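# Sort small circuit boards by length into two green bins

## Task

Put every small circuit board into one of the two green bins, with the long boards all in one bin and the short boards all in the other.

## Robot and tools

Robot: two arms, left_arm and right_arm, each ending in a five-finger hand (left hand on left_arm, a mirror of the right hand on right_arm). Bases in the scene frame: left_arm at (+0.015, +0.368, 0) m, right_arm at (-0.047, -0.282, 0) m, turned very slightly. A camera stand sits behind the arms. Loose objects can occasionally get nudged by something other than the robot.

Scene frame: origin at table-top height, halfway between the two nominal bases; +x points out over the table, +y toward left_arm, +z up. Image left/right does not match arm names. Reported positions are in metres, orientations as quat_wxyz, and can be off by a few centimetres, more at long reach.

Hand point: a point fixed to the palm, about 0.15 m out from the wrist face along the fingers and 0.05 m in front of the palm. Its +z runs along straightened fingers, +y points out of the palm, +x runs across the palm away from the thumb on the right hand (toward the thumb on the left hand). Straight fingertips reach 0.06 to 0.07 m past the point and sit 0.06 m behind it along -y. A wrist bracket on the little-finger side juts out up to 0.10 m and can collide.

One row = 28 numbers, each in [-1, 1], always for both arms: left_arm dx, dy, dz, rx, ry, rz, then left hand little, ring, middle, index, thumb_bend, thumb_turn, force_limit, speed; then the same 14 for right_arm. Pose numbers are offsets, not poses: they count from that arm's Hand target as it stood when the action or move began, along scene-frame axes; rx, ry, rz form one rotation vector turning about the Hand target's position. Scale: 1.0 = 0.6 m or 180 degrees. All zeros in the six pose numbers re-requests the current Hand target. Hand motor numbers are absolute targets: +1 open/straight, -1 closed/curled; thumb_turn -1 puts the thumb opposite the fingers, +1 beside the palm. force_limit maps -1..+1 to about 0..10 N at the fingertip (0..15 N for the two thumb motors); speed rises from near zero at -1 to full at +0.48 and above. No number means 'unchanged': to keep a hand as it is, resend the eight hand numbers last executed for it (or, before any were sent, its hand_measured six plus hand_force_limit and hand_speed).

Tools:
- execute_actions(actions, cameras): actions is a list of actions; each action is up to 15 rows, one per 1/30 s step; a short action repeats its last row to fill 15 steps. Every row in an action is an offset from the same start pose. Images come back only if actions is empty or cameras names them.
- move(target, speed, blend, blocking, cameras): target is one 28-number row or a list of up to 15 rows, all offsets from the same starting Hand targets. Paths are straight lines, top speed in m/s (0.002 to 4.3, default 0.25; rotation up to twice that in rad/s), all arms finishing together, capped at 10 s. blend (m) rounds corners between listed targets; 0 stops at each. Hand changes of a later target are sent on arrival. blocking=false returns after about 0.5 s while motion continues. Paths do not avoid obstacles or the other arm; avoid passing near an arm's own base.
- wait(seconds 0 to 10), stop() to brake a running move, zoom_image(camera, region [x0,y0,x1,y1] px, at most 504 each way), show_instructions(), finished_scene(scene=1) which ends irreversibly.
Cameras: cam_head_left, cam_head_right, cam_high, cam_left_wrist, cam_right_wrist, all 504x504.

Results: each arm's end_effector_position and end_effector_quat_wxyz, Hand target (the last commanded pose after clipping; next offsets count from it), joint positions, velocities, torques, motor temperatures, and per hand hand_measured, hand_stopped_by (moving, target, force, stalled, fault), hand_load_n (positive when the finger is pushed open; near 0 after a lost grip), hand_force_limit, hand_speed. move adds a 'move:' line with an ending such as done, off_target, moving, held or fault, plus limits (paced = pose clipped, held = steps withheld). Done means within 10 mm and 2 degrees; it says nothing about contact. Arms often rest 1 to 3 cm (sometimes 5) below the commanded pose; resend the missing distance if needed. Orientation commands are clipped to 40 degrees from the measured one per step.

Gripping: turn the thumb in front (thumb_turn -1) to enclose objects roughly 0.035 to 0.065 m thick, handles down to 0.025 m. Close slowly (speed -0.94 or lower) with a moderate force_limit for gentle grips. To tighten, raise force_limit and send a more-closed target than hand_measured; to loosen, send a more-open one.

Avoid: dropping or releasing moving parts, letting anything leave the table, fast impacts, hard pushes, heavy finger loads, and any contact or squeeze between the two hands, which can end the scene. Long stretched or straining poses heat motors; at 100 °C the arm faults and drops for 30 to 60 s (watch for MOTOR HOT near 85 °C). Time keeps running while thinking.

Each tool is called by a JSON object that holds its "method" and its "body".

Reference images:

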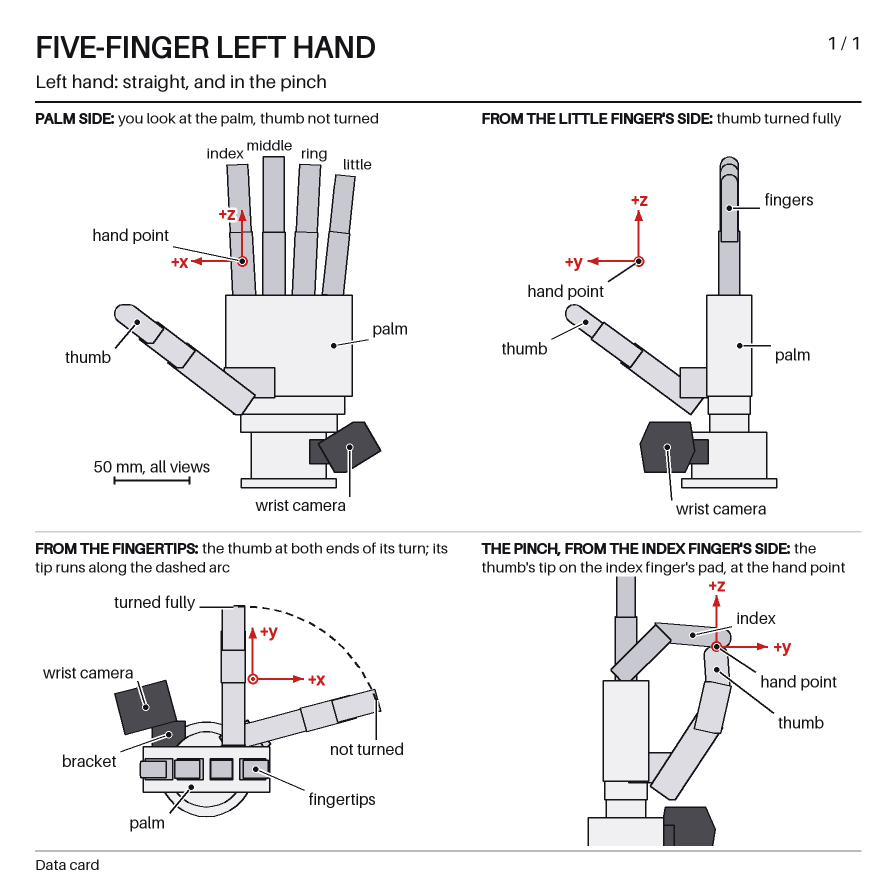

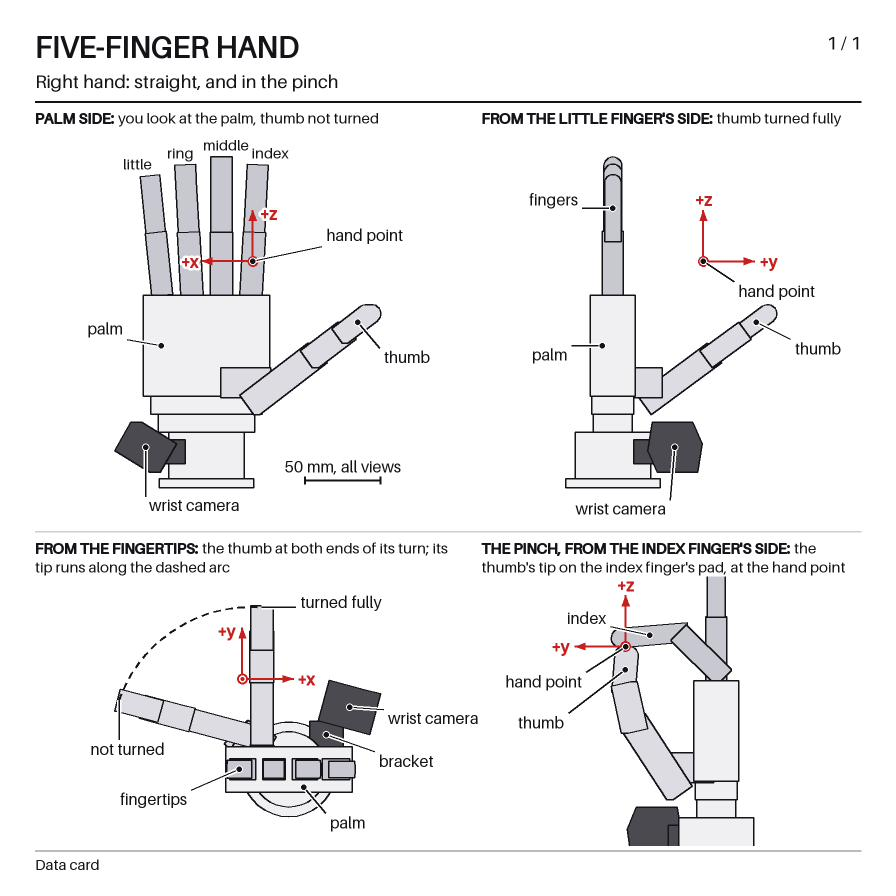

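## Session

{"method": "execute_actions", "body": {"actions": []}}

Scene clock: 0.00 s.
left_arm: end_effector_position=(+0.1877, -0.0033, +0.2027) hand_measured=(+1.000, +1.000, +1.000, +1.000, +1.000, +1.000) hand_load_n=(+0.0, +0.0, +0.0, +0.0, +0.0, +0.0) hand_stopped_by=(target, target, target, target, target, target) hand_force_limit=0.00 hand_speed=-0.80 end_effector_quat_wxyz=(+0.035, +0.572, +0.819, +0.019) | right_arm: end_effector_position=(+0.4181, -0.4571, +0.1716) hand_measured=(+1.000, +1.000, +1.000, +1.000, +1.000, +1.000) hand_load_n=(+0.0, +0.0, +0.0, +0.0, +0.0, +0.0) hand_stopped_by=(target, target, target, target, target, target) hand_force_limit=0.00 hand_speed=-0.80 end_effector_quat_wxyz=(-0.008, +0.963, -0.269, +0.006)
Joint positions: left_arm=[-1.309 1.473 1.35 -1.418 -0.074 1.483] | right_arm=[-0.254 1.757 1.629 -1.43 -0.017 -1.292]
Joint velocities: within noise
Joint torques (N m): no reading
Motor temperatures (°C): left_arm=[28 25 27 27 27 28] | right_arm=[28 27 27 24 28 26]
Heat: left arm: hottest waist 28 °C; right arm: hottest waist 28 °C.
Hand target: left_arm +0.1899, -0.0116, +0.2149; +0.048, +0.572, +0.819, +0.008 | right_arm +0.4265, -0.4594, +0.1860; -0.009, +0.963, -0.269, +0.026

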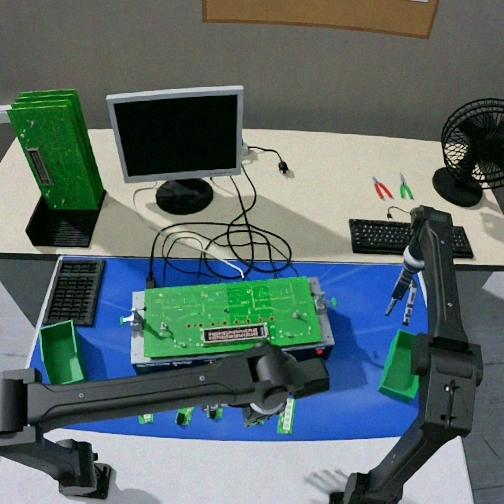

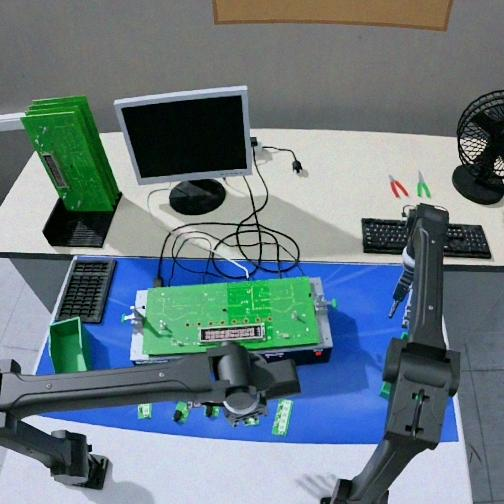

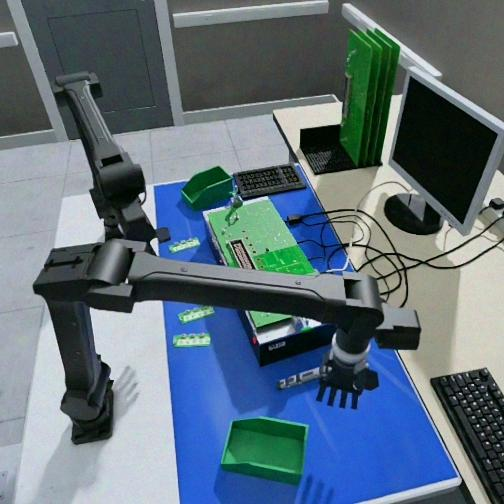

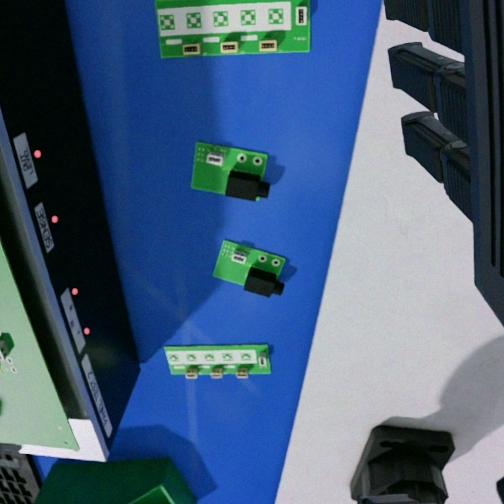

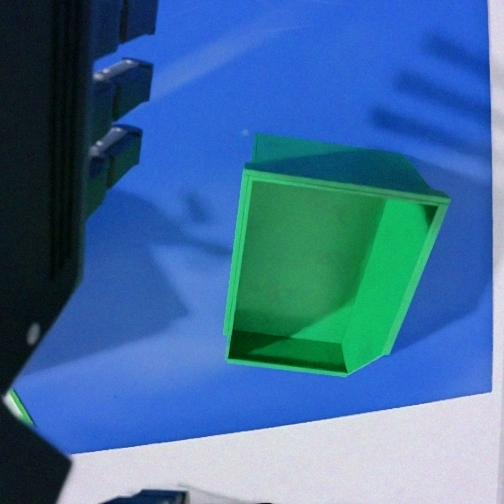

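{"method": "zoom_image", "body": {"camera": "cam_head_left", "region": [100, 330, 340, 480]}}

{"method": "zoom_image", "body": {"camera": "cam_high", "region": [130, 150, 400, 420]}}

{"method": "zoom_image", "body": {"camera": "cam_head_right", "region": [20, 300, 320, 480]}}

Scaled by 2.100.

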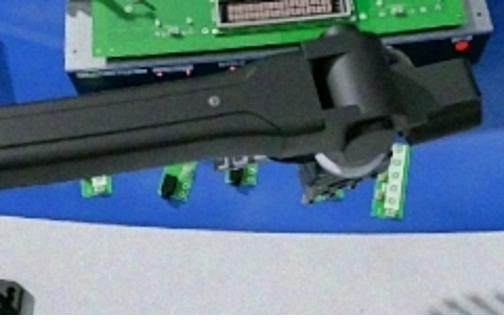

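Scaled by 1.867.

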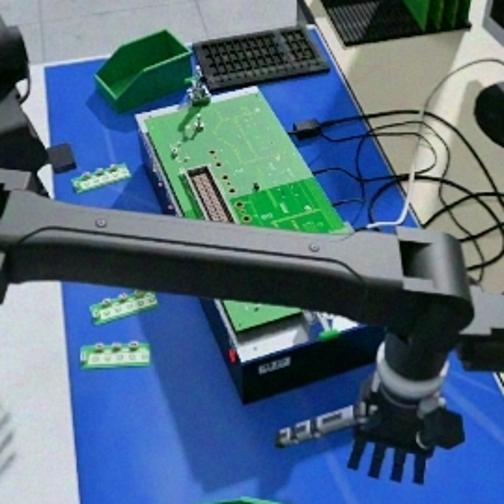

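Scaled by 1.680.

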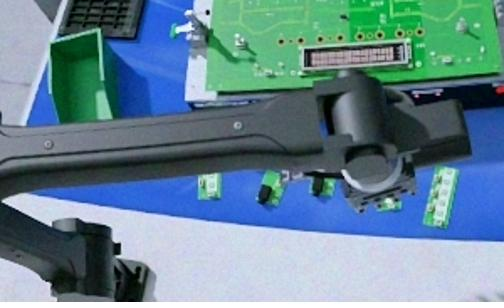

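{"method": "move", "body": {"target": [0.2, 0.45, 0.25, 0,0,0, 1,1,1,1,1,1,0,-0.8, 0,0,0,0,0,0, 1,1,1,1,1,1,0,-0.8], "cameras": ["all"]}}

Scene clock: 10.37 s.
left_arm: end_effector_position=(+0.3025, +0.2593, +0.3441) hand_measured=(+1.000, +1.000, +1.000, +1.000, +1.000, +1.000) hand_load_n=(+0.0, +0.0, +0.0, +0.0, +0.0, +0.0) hand_stopped_by=(target, target, target, target, target, target) hand_force_limit=0.00 hand_speed=-0.80 end_effector_quat_wxyz=(+0.094, +0.540, +0.836, +0.034) | right_arm: end_effector_position=(+0.4181, -0.4571, +0.1716) hand_measured=(+1.000, +1.000, +1.000, +1.000, +1.000, +1.000) hand_load_n=(+0.0, +0.0, +0.0, +0.0, +0.0, +0.0) hand_stopped_by=(target, target, target, target, target, target) hand_force_limit=0.00 hand_speed=-0.80 end_effector_quat_wxyz=(-0.008, +0.963, -0.269, +0.006)
Joint positions: left_arm=[-0.631 1.016 1.317 -1.688 -0.079 2.093] | right_arm=[-0.254 1.757 1.629 -1.43 -0.017 -1.292]
Joint torques (N m): left_arm=[0.21 -2.55 10.66 0.29 -0.25 0.11] | right_arm=[0.09 -17.79 8.81 0.69 -0.01 -0.02]
Heat: left arm: hottest waist 28 °C; right arm: hottest elbow 29 °C.
Hand target: left_arm +0.3098, +0.2584, +0.3648; +0.048, +0.572, +0.819, +0.008 | right_arm +0.4265, -0.4594, +0.1860; -0.009, +0.963, -0.269, +0.026
Off the commanded pose: left_arm 0.022 m, 7 deg | right_arm 0.017 m, 2 deg.
joint sent to its limit (left arm) — joint 4 (wrist pitch), lower limit; joint 6 (wrist roll), upper limit. The joint targets are off in orientation, not in position.
move: off_target (left_arm, right_arm)

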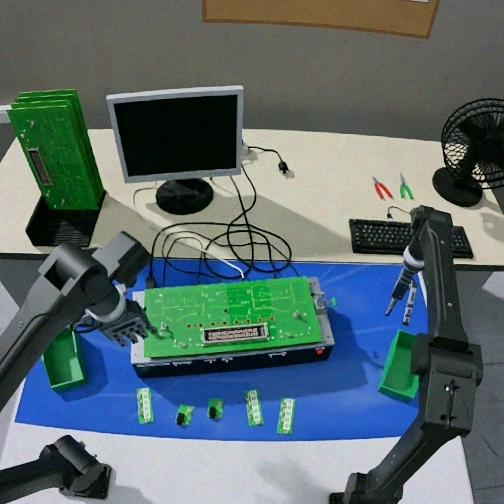

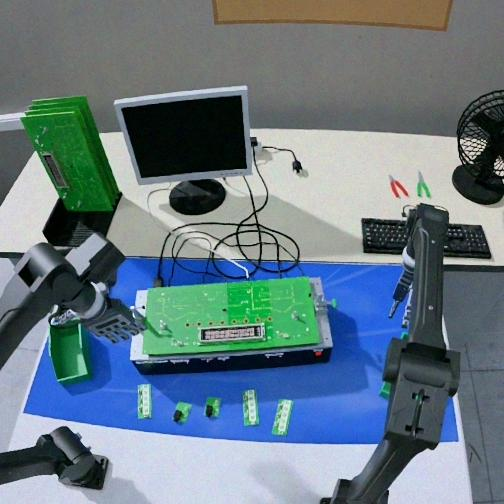

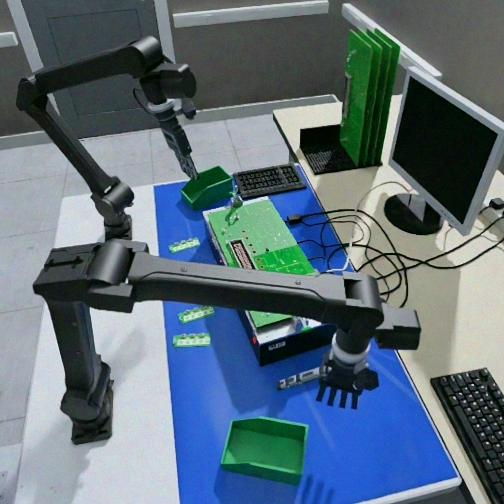

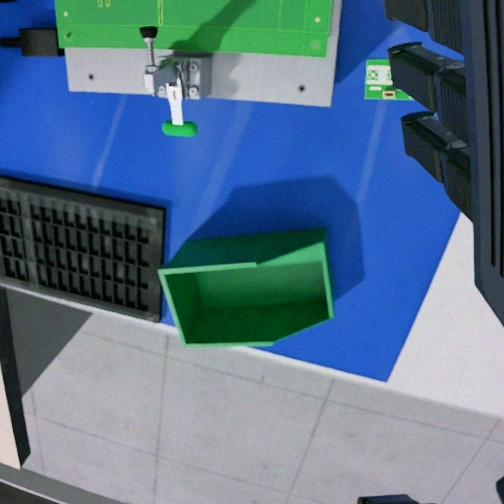

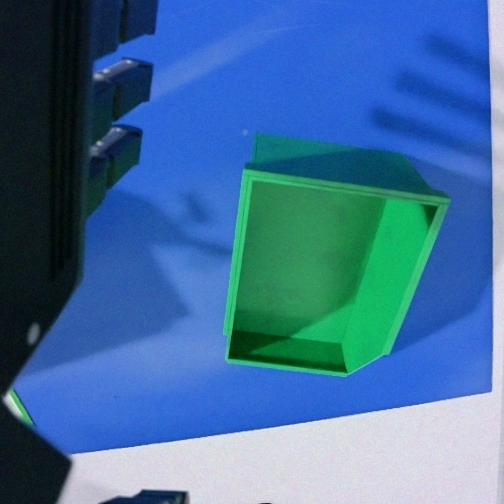

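{"method": "zoom_image", "body": {"camera": "cam_head_left", "region": [120, 370, 320, 450]}}

{"method": "zoom_image", "body": {"camera": "cam_high", "region": [140, 210, 260, 370]}}

{"method": "zoom_image", "body": {"camera": "cam_head_left", "region": [0, 220, 500, 504]}}

Scaled by 2.520.

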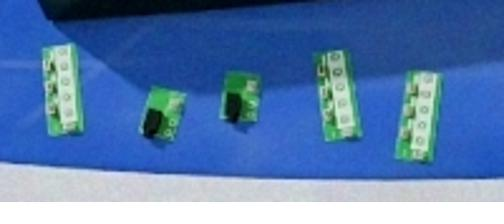

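Scaled by 3.150.

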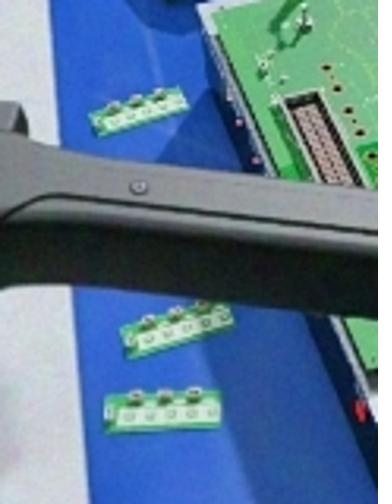

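Scaled by 1.008.

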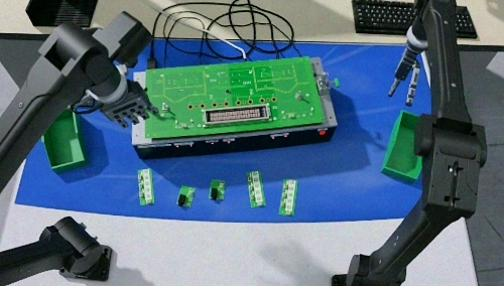

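{"method": "move", "body": {"target": [[0,0,0,0,0,0, 1,1,1,1,1,1,0,-0.8, -0.1,0.1,0.123,0,0,0, 1,1,1,1,1,-1,0,0], [0,0,0,0,0,0, 1,1,1,1,1,1,0,-0.8, -0.344,0.6,0.123,0.325,-0.091,0.157, 1,1,1,1,1,-1,0,0]], "blend": 0.03, "cameras": ["all"]}}

Scene clock: 30.13 s.
left_arm: end_effector_position=(+0.3026, +0.2595, +0.3442) hand_measured=(+1.000, +1.000, +1.000, +1.000, +1.000, +1.000) hand_load_n=(+0.0, +0.0, +0.0, +0.0, +0.0, +0.0) hand_stopped_by=(target, target, target, target, target, target) hand_force_limit=0.00 hand_speed=-0.80 end_effector_quat_wxyz=(+0.094, +0.540, +0.836, +0.035) | right_arm: end_effector_position=(+0.2226, -0.1026, +0.2550) hand_measured=(+1.000, +1.000, +1.000, +1.000, +1.000, -1.000) hand_load_n=(+0.0, +0.0, +0.0, +0.0, +0.0, +0.0) hand_stopped_by=(target, target, target, target, target, target) hand_force_limit=0.00 hand_speed=0.00 end_effector_quat_wxyz=(-0.510, +0.860, -0.016, +0.014)
Joint positions: left_arm=[-0.631 1.016 1.317 -1.688 -0.08 2.094] | right_arm=[0.138 1.048 0.994 -1.211 -1.045 -1.231]
Joint torques (N m): left_arm=[0.15 -2.61 10.66 0.31 -0.25 0.15] | right_arm=[0.73 -7.59 7.2 1.65 -0.81 0.07]
Motor temperatures (°C): left_arm=[28 26 31 27 27 28] | right_arm=[28 29 32 24 28 26]
Heat: left arm: hottest elbow 31 °C; right arm: hottest elbow 32 °C.
Hand target: left_arm +0.3099, +0.2586, +0.3648; +0.048, +0.571, +0.819, +0.008 | right_arm +0.2202, -0.0995, +0.2597; -0.513, +0.858, -0.011, +0.020
Off the commanded pose: left_arm 0.022 m, 7 deg | right_arm 0.006 m, 1 deg.
joint sent to its limit (left arm) — joint 4 (wrist pitch), lower limit; joint 6 (wrist roll), upper limit. The joint targets are off in orientation, not in position.
move: off_target (left_arm)

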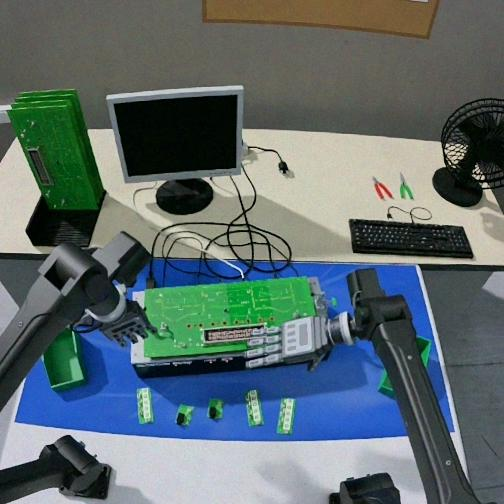

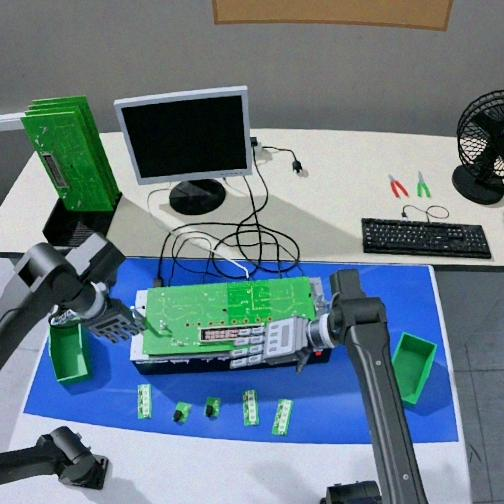

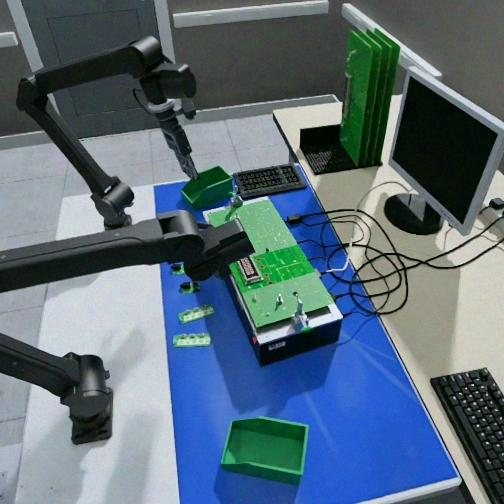

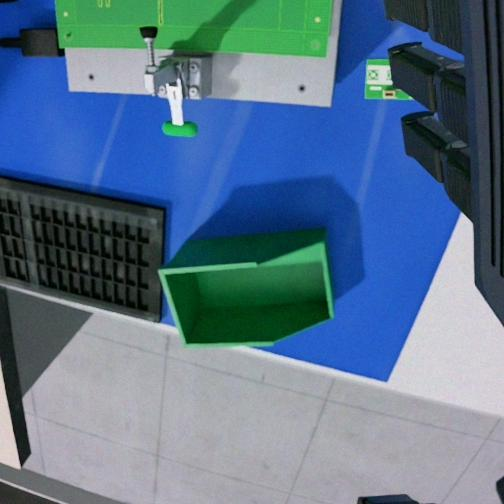

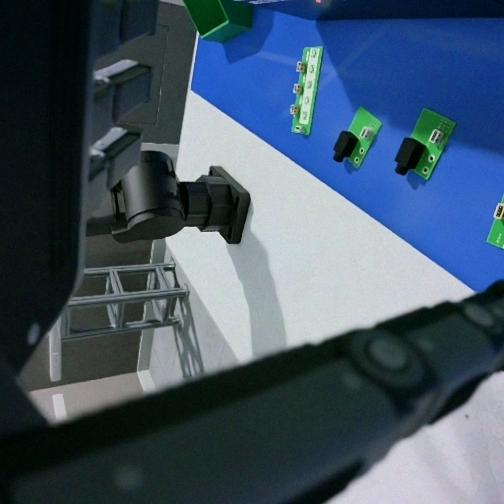

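{"method": "zoom_image", "body": {"camera": "cam_head_left", "region": [200, 290, 370, 450]}}

{"method": "zoom_image", "body": {"camera": "cam_head_right", "region": [200, 290, 370, 450]}}

{"method": "zoom_image", "body": {"camera": "cam_right_wrist", "region": [270, 20, 504, 254]}}

Scaled by 2.965.

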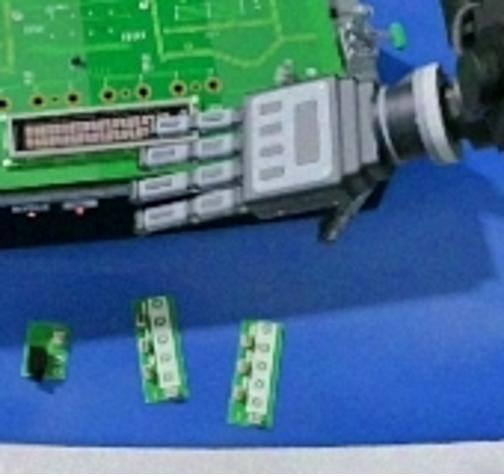

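Scaled by 2.965.

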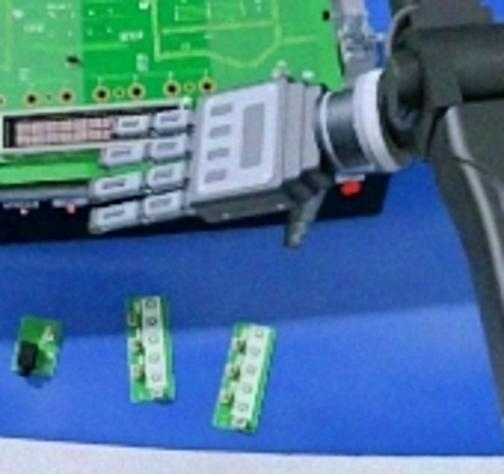

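Scaled by 2.154.

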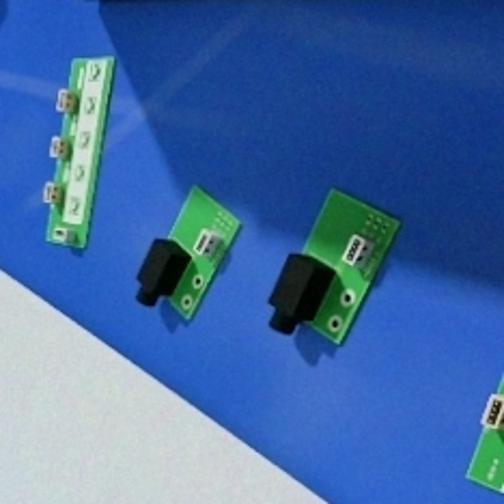

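{"method": "move", "body": {"target": [0,0,0,0,0,0, 1,1,1,1,1,1,0,-0.8, -0.105,-0.044,-0.267,0,0,-0.05, 1,1,0.4,0.4,0.7,-1,0,0], "cameras": ["all"]}}

{"method": "zoom_image", "body": {"camera": "cam_head_left", "region": [200, 330, 370, 490]}}

{"method": "zoom_image", "body": {"camera": "cam_head_right", "region": [200, 330, 370, 490]}}

Scene clock: 49.93 s.
left_arm: end_effector_position=(+0.3026, +0.2595, +0.3442) hand_measured=(+1.000, +1.000, +1.000, +1.000, +1.000, +1.000) hand_load_n=(+0.0, +0.0, +0.0, +0.0, +0.0, +0.0) hand_stopped_by=(target, target, target, target, target, target) hand_force_limit=0.00 hand_speed=-0.80 end_effector_quat_wxyz=(+0.094, +0.540, +0.836, +0.035) | right_arm: end_effector_position=(+0.1541, -0.1245, +0.0978) hand_measured=(+1.000, +1.000, +0.400, +0.400, +0.700, -1.000) hand_load_n=(+0.0, +0.0, +0.0, +0.0, +0.0, +0.0) hand_stopped_by=(target, target, target, target, target, target) hand_force_limit=0.00 hand_speed=0.00 end_effector_quat_wxyz=(-0.510, +0.856, -0.075, +0.051)
Joint positions: left_arm=[-0.631 1.016 1.317 -1.688 -0.08 2.094] | right_arm=[0.074 0.846 0.447 -0.743 -1.021 -1.091]
Joint torques (N m): left_arm=[0.21 -2.61 10.66 0.29 -0.25 0.16] | right_arm=[-0.62 -3.31 6.76 1.84 -0.55 0.1]
Heat: left arm: hottest elbow 33 °C; right arm: hottest elbow 32 °C.
Hand target: left_arm +0.3099, +0.2586, +0.3648; +0.048, +0.571, +0.819, +0.008 | right_arm +0.1573, -0.1259, +0.0996; -0.510, +0.854, -0.079, +0.060
Off the commanded pose: left_arm 0.022 m, 7 deg | right_arm 0.004 m, 1 deg.
joint sent to its limit (left arm) — joint 4 (wrist pitch), lower limit; joint 6 (wrist roll), upper limit. The joint targets are off in orientation, not in position.
move: off_target (left_arm)

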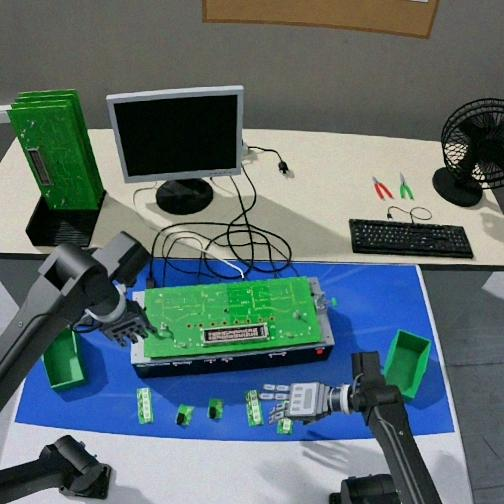

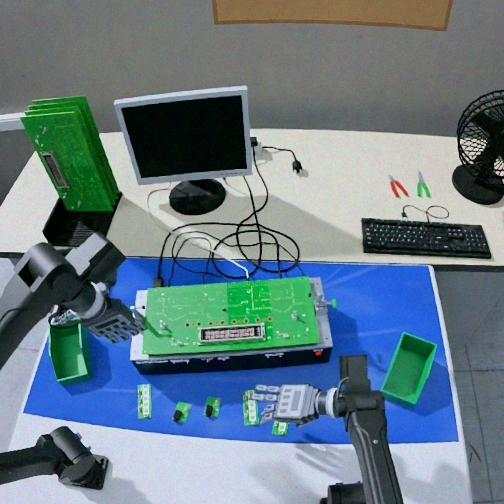

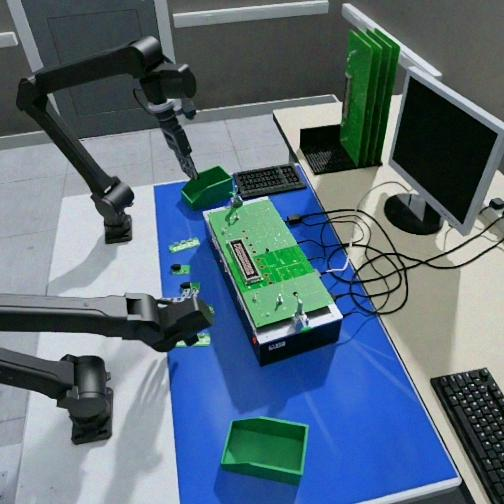

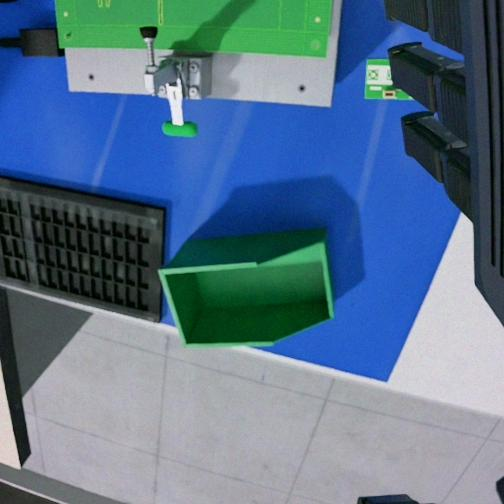

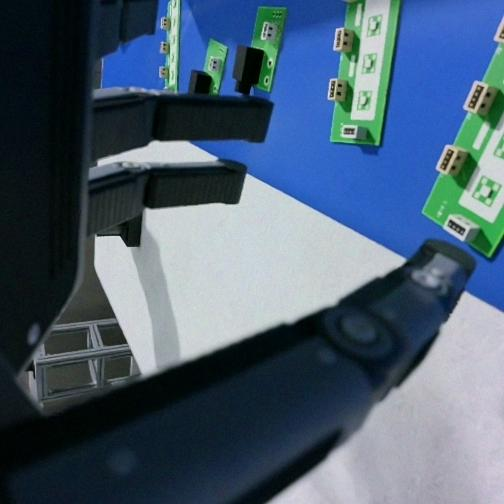

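Scaled by 2.965.

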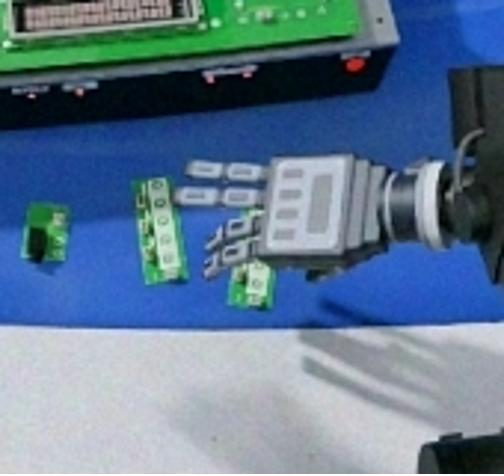

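Scaled by 2.965.

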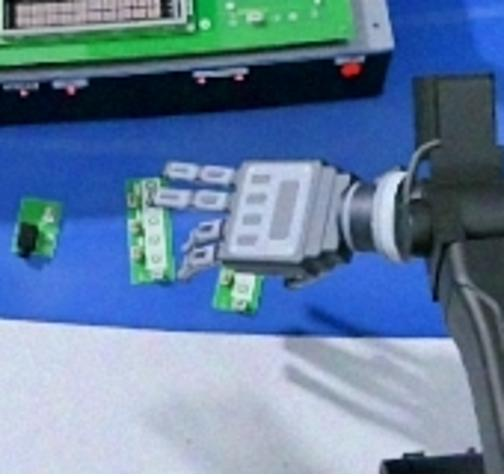

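{"method": "move", "body": {"target": [0,0,0,0,0,0, 1,1,1,1,1,1,0,-0.8, 0.05,0,-0.083,0,0,0, 1,1,0.4,0.4,0.7,-1,0,0], "cameras": ["cam_head_left","cam_head_right","cam_right_wrist","cam_high"], "speed": 0.12}}

{"method": "zoom_image", "body": {"camera": "cam_head_left", "region": [200, 330, 370, 490]}}

{"method": "zoom_image", "body": {"camera": "cam_head_right", "region": [200, 330, 370, 490]}}

Scene clock: 55.37 s.
left_arm: end_effector_position=(+0.3026, +0.2595, +0.3442) hand_measured=(+1.000, +1.000, +1.000, +1.000, +1.000, +1.000) hand_load_n=(+0.0, +0.0, +0.0, +0.0, +0.0, +0.0) hand_stopped_by=(target, target, target, target, target, target) hand_force_limit=0.00 hand_speed=-0.80 end_effector_quat_wxyz=(+0.094, +0.540, +0.836, +0.035) | right_arm: end_effector_position=(+0.1865, -0.1264, +0.0522) hand_measured=(+1.000, +1.000, +0.400, +0.400, +0.700, -1.000) hand_load_n=(+0.0, +0.0, +0.0, +0.0, +0.0, +0.0) hand_stopped_by=(target, target, target, target, target, target) hand_force_limit=0.00 hand_speed=0.00 end_effector_quat_wxyz=(-0.510, +0.855, -0.077, +0.061)
Joint positions: left_arm=[-0.631 1.016 1.317 -1.688 -0.08 2.094] | right_arm=[0.059 1.058 0.415 -0.487 -1.021 -1.095]
Joint torques (N m): left_arm=[0.21 -2.61 10.63 0.28 -0.25 0.15] | right_arm=[0.15 -3.43 5.9 1.92 -0.65 0.01]
Heat: left arm: hottest elbow 33 °C; right arm: hottest elbow 32 °C.
Hand target: left_arm +0.3099, +0.2586, +0.3648; +0.048, +0.571, +0.819, +0.008 | right_arm +0.1871, -0.1258, +0.0498; -0.510, +0.854, -0.079, +0.060
Off the commanded pose: left_arm 0.022 m, 7 deg | right_arm 0.002 m, 0 deg.
joint sent to its limit (left arm) — joint 4 (wrist pitch), lower limit; joint 6 (wrist roll), upper limit. The joint targets are off in orientation, not in position.
move: off_target (left_arm)
Images, in order (width x height): cam_head_left 504x504, cam_head_right 504x504, cam_high 504x504, cam_right_wrist 504x504.

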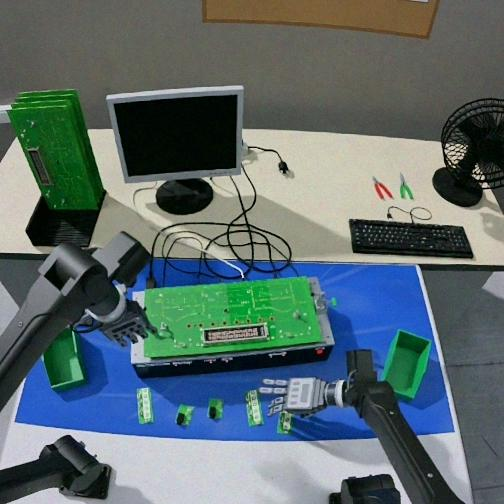

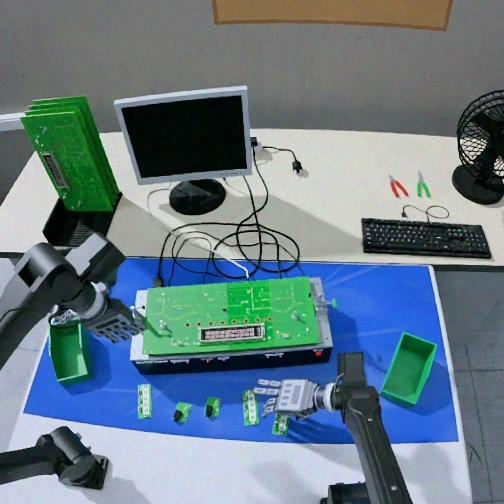

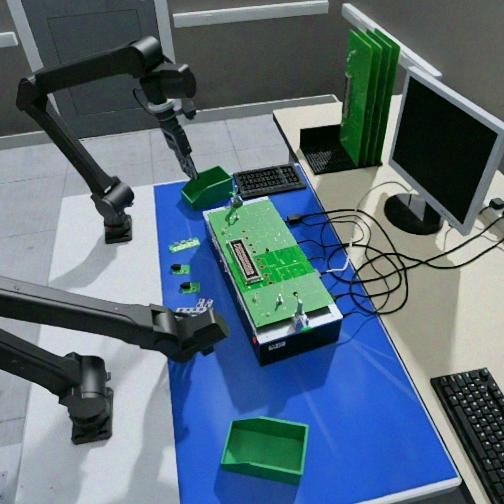

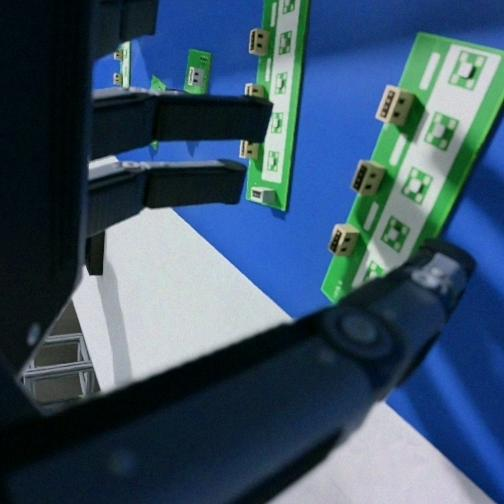

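Scaled by 2.965.

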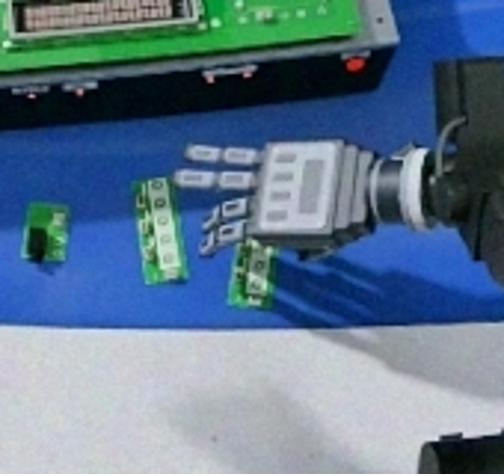

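Scaled by 2.965.

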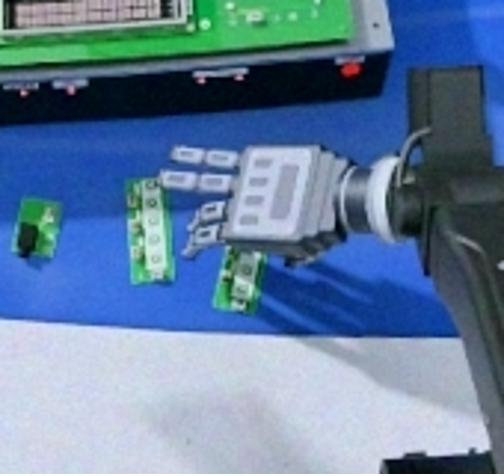

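{"method": "move", "body": {"target": [0,0,0,0,0,0, 1,1,1,1,1,1,0,-0.8, 0.0,-0.0137,-0.035,0,0,0, 1,1,0.6,0.6,0.45,-1,0,0], "cameras": ["cam_head_left","cam_head_right","cam_right_wrist"], "speed": 0.08}}

{"method": "zoom_image", "body": {"camera": "cam_head_left", "region": [230, 370, 330, 460]}}

Scene clock: 62.70 s.
left_arm: end_effector_position=(+0.3026, +0.2595, +0.3442) hand_measured=(+1.000, +1.000, +1.000, +1.000, +1.000, +1.000) hand_load_n=(-0.5, +0.0, +0.0, +0.0, +0.0, +0.0) hand_stopped_by=(target, target, target, target, target, target) hand_force_limit=0.00 hand_speed=-0.80 end_effector_quat_wxyz=(+0.094, +0.540, +0.836, +0.035) | right_arm: end_effector_position=(+0.1844, -0.1323, +0.0309) hand_measured=(+1.000, +1.000, +0.600, +0.600, +0.450, -1.000) hand_load_n=(+0.0, +0.0, +0.0, +0.0, +0.0, +0.0) hand_stopped_by=(target, target, target, target, target, target) hand_force_limit=0.00 hand_speed=0.00 end_effector_quat_wxyz=(-0.509, +0.855, -0.082, +0.055)
Joint positions: left_arm=[-0.631 1.016 1.317 -1.688 -0.08 2.094] | right_arm=[0.033 1.13 0.392 -0.446 -1.03 -1.138]
Joint torques (N m): left_arm=[0.21 -2.61 10.65 0.31 -0.25 0.15] | right_arm=[-0.5 -3.78 5.44 1.77 -0.83 -0.15]
Heat: left arm: hottest elbow 34 °C; right arm: hottest elbow 32 °C.
Hand target: left_arm +0.3099, +0.2586, +0.3648; +0.048, +0.571, +0.819, +0.008 | right_arm +0.1871, -0.1341, +0.0288; -0.510, +0.854, -0.078, +0.060
Off the commanded pose: left_arm 0.022 m, 7 deg | right_arm 0.004 m, 1 deg.
joint sent to its limit (left arm) — joint 4 (wrist pitch), lower limit; joint 6 (wrist roll), upper limit. The joint targets are off in orientation, not in position.
move: off_target (left_arm)
Images, in order (width x height): cam_head_left 504x504, cam_head_right 504x504, cam_right_wrist 504x504.

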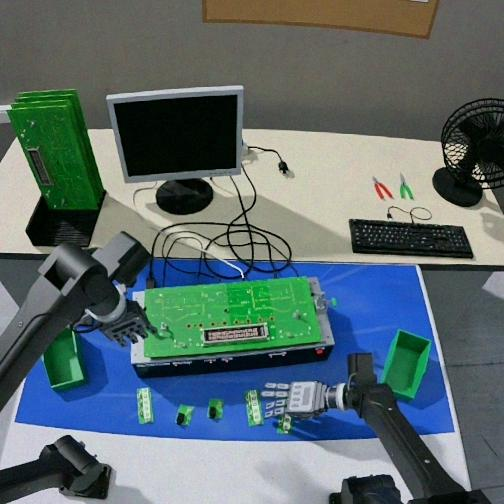

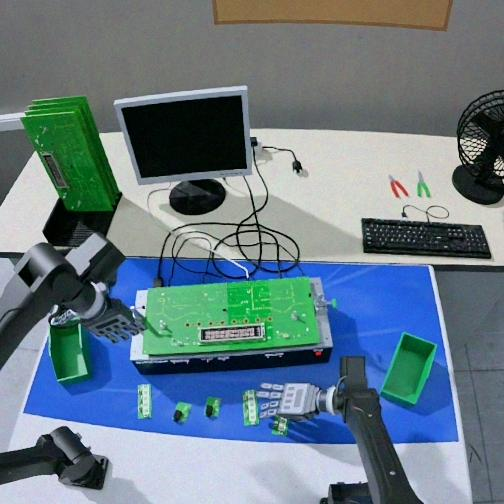

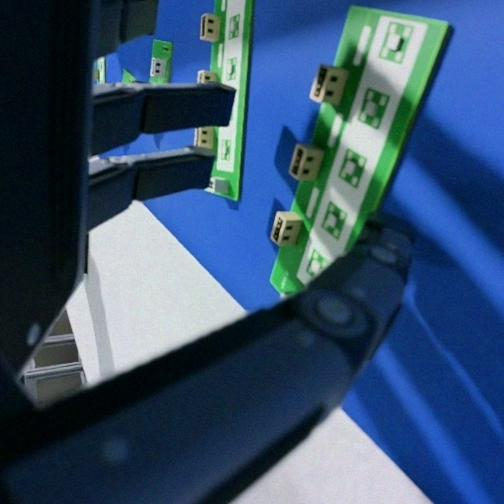

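Scaled by 5.040.

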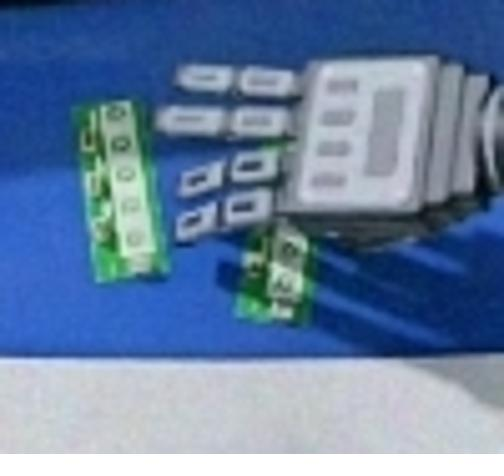

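{"method": "move", "body": {"target": [0,0,0,0,0,0, 1,1,1,1,1,1,0,-0.8, 0.0,0,-0.018,0,0,0, 1,1,0.6,0.6,0.45,-1,0,0], "cameras": ["cam_head_left","cam_right_wrist"], "speed": 0.05}}

Scene clock: 66.20 s.
left_arm: end_effector_position=(+0.3026, +0.2595, +0.3442) hand_measured=(+1.000, +1.000, +1.000, +1.000, +1.000, +1.000) hand_load_n=(+0.0, +0.0, +0.0, +0.0, +0.0, +0.0) hand_stopped_by=(target, target, target, target, target, target) hand_force_limit=0.00 hand_speed=-0.80 end_effector_quat_wxyz=(+0.094, +0.540, +0.836, +0.035) | right_arm: end_effector_position=(+0.1848, -0.1323, +0.0242) hand_measured=(+1.000, +1.000, +0.600, +0.600, +0.450, -1.000) hand_load_n=(+0.0, +0.0, +0.0, +0.0, +1.0, +3.0) hand_stopped_by=(target, target, target, target, target, target) hand_force_limit=0.00 hand_speed=0.00 end_effector_quat_wxyz=(-0.511, +0.854, -0.082, +0.054)
Joint positions: left_arm=[-0.631 1.016 1.317 -1.688 -0.08 2.094] | right_arm=[0.03 1.157 0.383 -0.41 -1.037 -1.139]
Joint torques (N m): left_arm=[0.21 -2.61 10.66 0.27 -0.25 0.15] | right_arm=[-0.38 -3.02 4.97 2.25 -0.6 -0.16]
Heat: left arm: hottest elbow 34 °C; right arm: hottest elbow 32 °C.
Hand target: left_arm +0.3099, +0.2586, +0.3648; +0.048, +0.571, +0.819, +0.008 | right_arm +0.1872, -0.1341, +0.0180; -0.510, +0.854, -0.078, +0.060
Off the commanded pose: left_arm 0.022 m, 7 deg | right_arm 0.007 m, 1 deg.
joint sent to its limit (left arm) — joint 4 (wrist pitch), lower limit; joint 6 (wrist roll), upper limit. The joint targets are off in orientation, not in position.
move: off_target (left_arm)
Images, in order (width x height): cam_head_left 504x504, cam_right_wrist 504x504.

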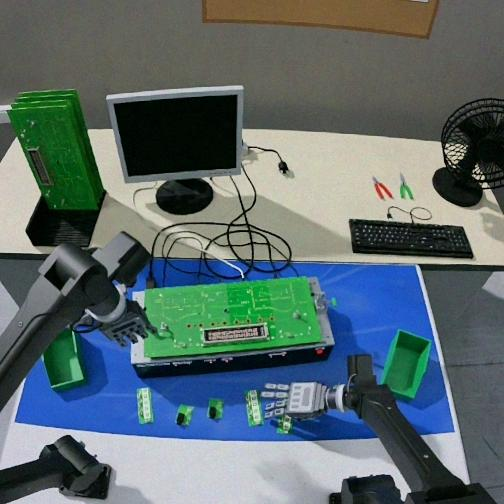

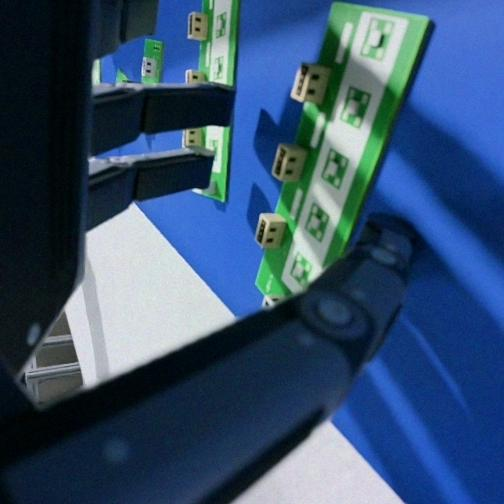

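{"method": "move", "body": {"target": [0,0,0,0,0,0, 1,1,1,1,1,1,0,-0.8, 0.0,0,0.003,0,0,0, 1,1,0.15,0.15,0.45,-1,-0.6,-0.6], "cameras": ["cam_head_left","cam_right_wrist"], "speed": 0.05}}

{"method": "zoom_image", "body": {"camera": "cam_right_wrist", "region": [150, 0, 450, 300]}}

Scene clock: 69.43 s.
left_arm: end_effector_position=(+0.3026, +0.2595, +0.3442) hand_measured=(+1.000, +1.000, +1.000, +1.000, +1.000, +1.000) hand_load_n=(+0.0, +0.0, +0.0, +0.0, -0.5, +0.0) hand_stopped_by=(target, target, target, target, target, target) hand_force_limit=0.00 hand_speed=-0.80 end_effector_quat_wxyz=(+0.094, +0.540, +0.836, +0.035) | right_arm: end_effector_position=(+0.1859, -0.1318, +0.0246) hand_measured=(+1.000, +1.000, +0.346, +0.150, +0.450, -1.000) hand_load_n=(+0.0, +0.0, -0.5, +0.0, +0.0, +0.0) hand_stopped_by=(target, target, force, target, target, target) hand_force_limit=-0.60 hand_speed=-0.60 end_effector_quat_wxyz=(-0.513, +0.853, -0.080, +0.056)
Joint positions: left_arm=[-0.631 1.016 1.317 -1.688 -0.08 2.094] | right_arm=[0.03 1.158 0.383 -0.404 -1.041 -1.139]
Joint torques (N m): left_arm=[0.21 -2.55 10.66 0.28 -0.25 0.15] | right_arm=[-0.32 -3.78 5.11 1.8 -0.44 -0.15]
Heat: left arm: hottest elbow 35 °C; right arm: hottest elbow 32 °C.
Hand target: left_arm +0.3099, +0.2586, +0.3648; +0.048, +0.571, +0.819, +0.008 | right_arm +0.1872, -0.1341, +0.0198; -0.510, +0.854, -0.079, +0.060
Off the commanded pose: left_arm 0.022 m, 7 deg | right_arm 0.005 m, 1 deg.
joint sent to its limit (left arm) — joint 4 (wrist pitch), lower limit; joint 6 (wrist roll), upper limit. The joint targets are off in orientation, not in position.
move: off_target (left_arm)
Images, in order (width x height): cam_head_left 504x504, cam_right_wrist 504x504.

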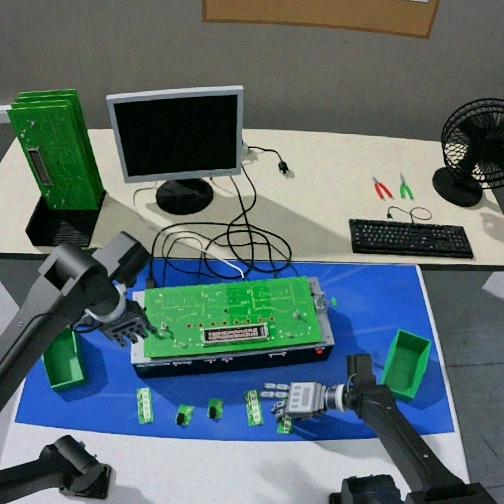

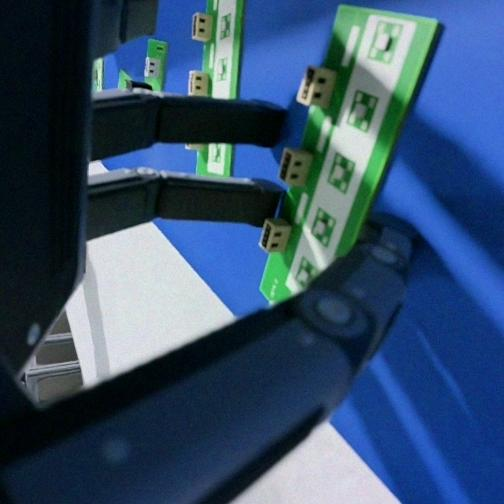

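Scaled by 1.680.

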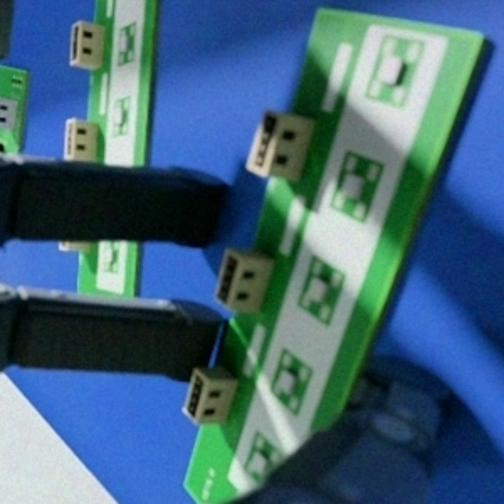

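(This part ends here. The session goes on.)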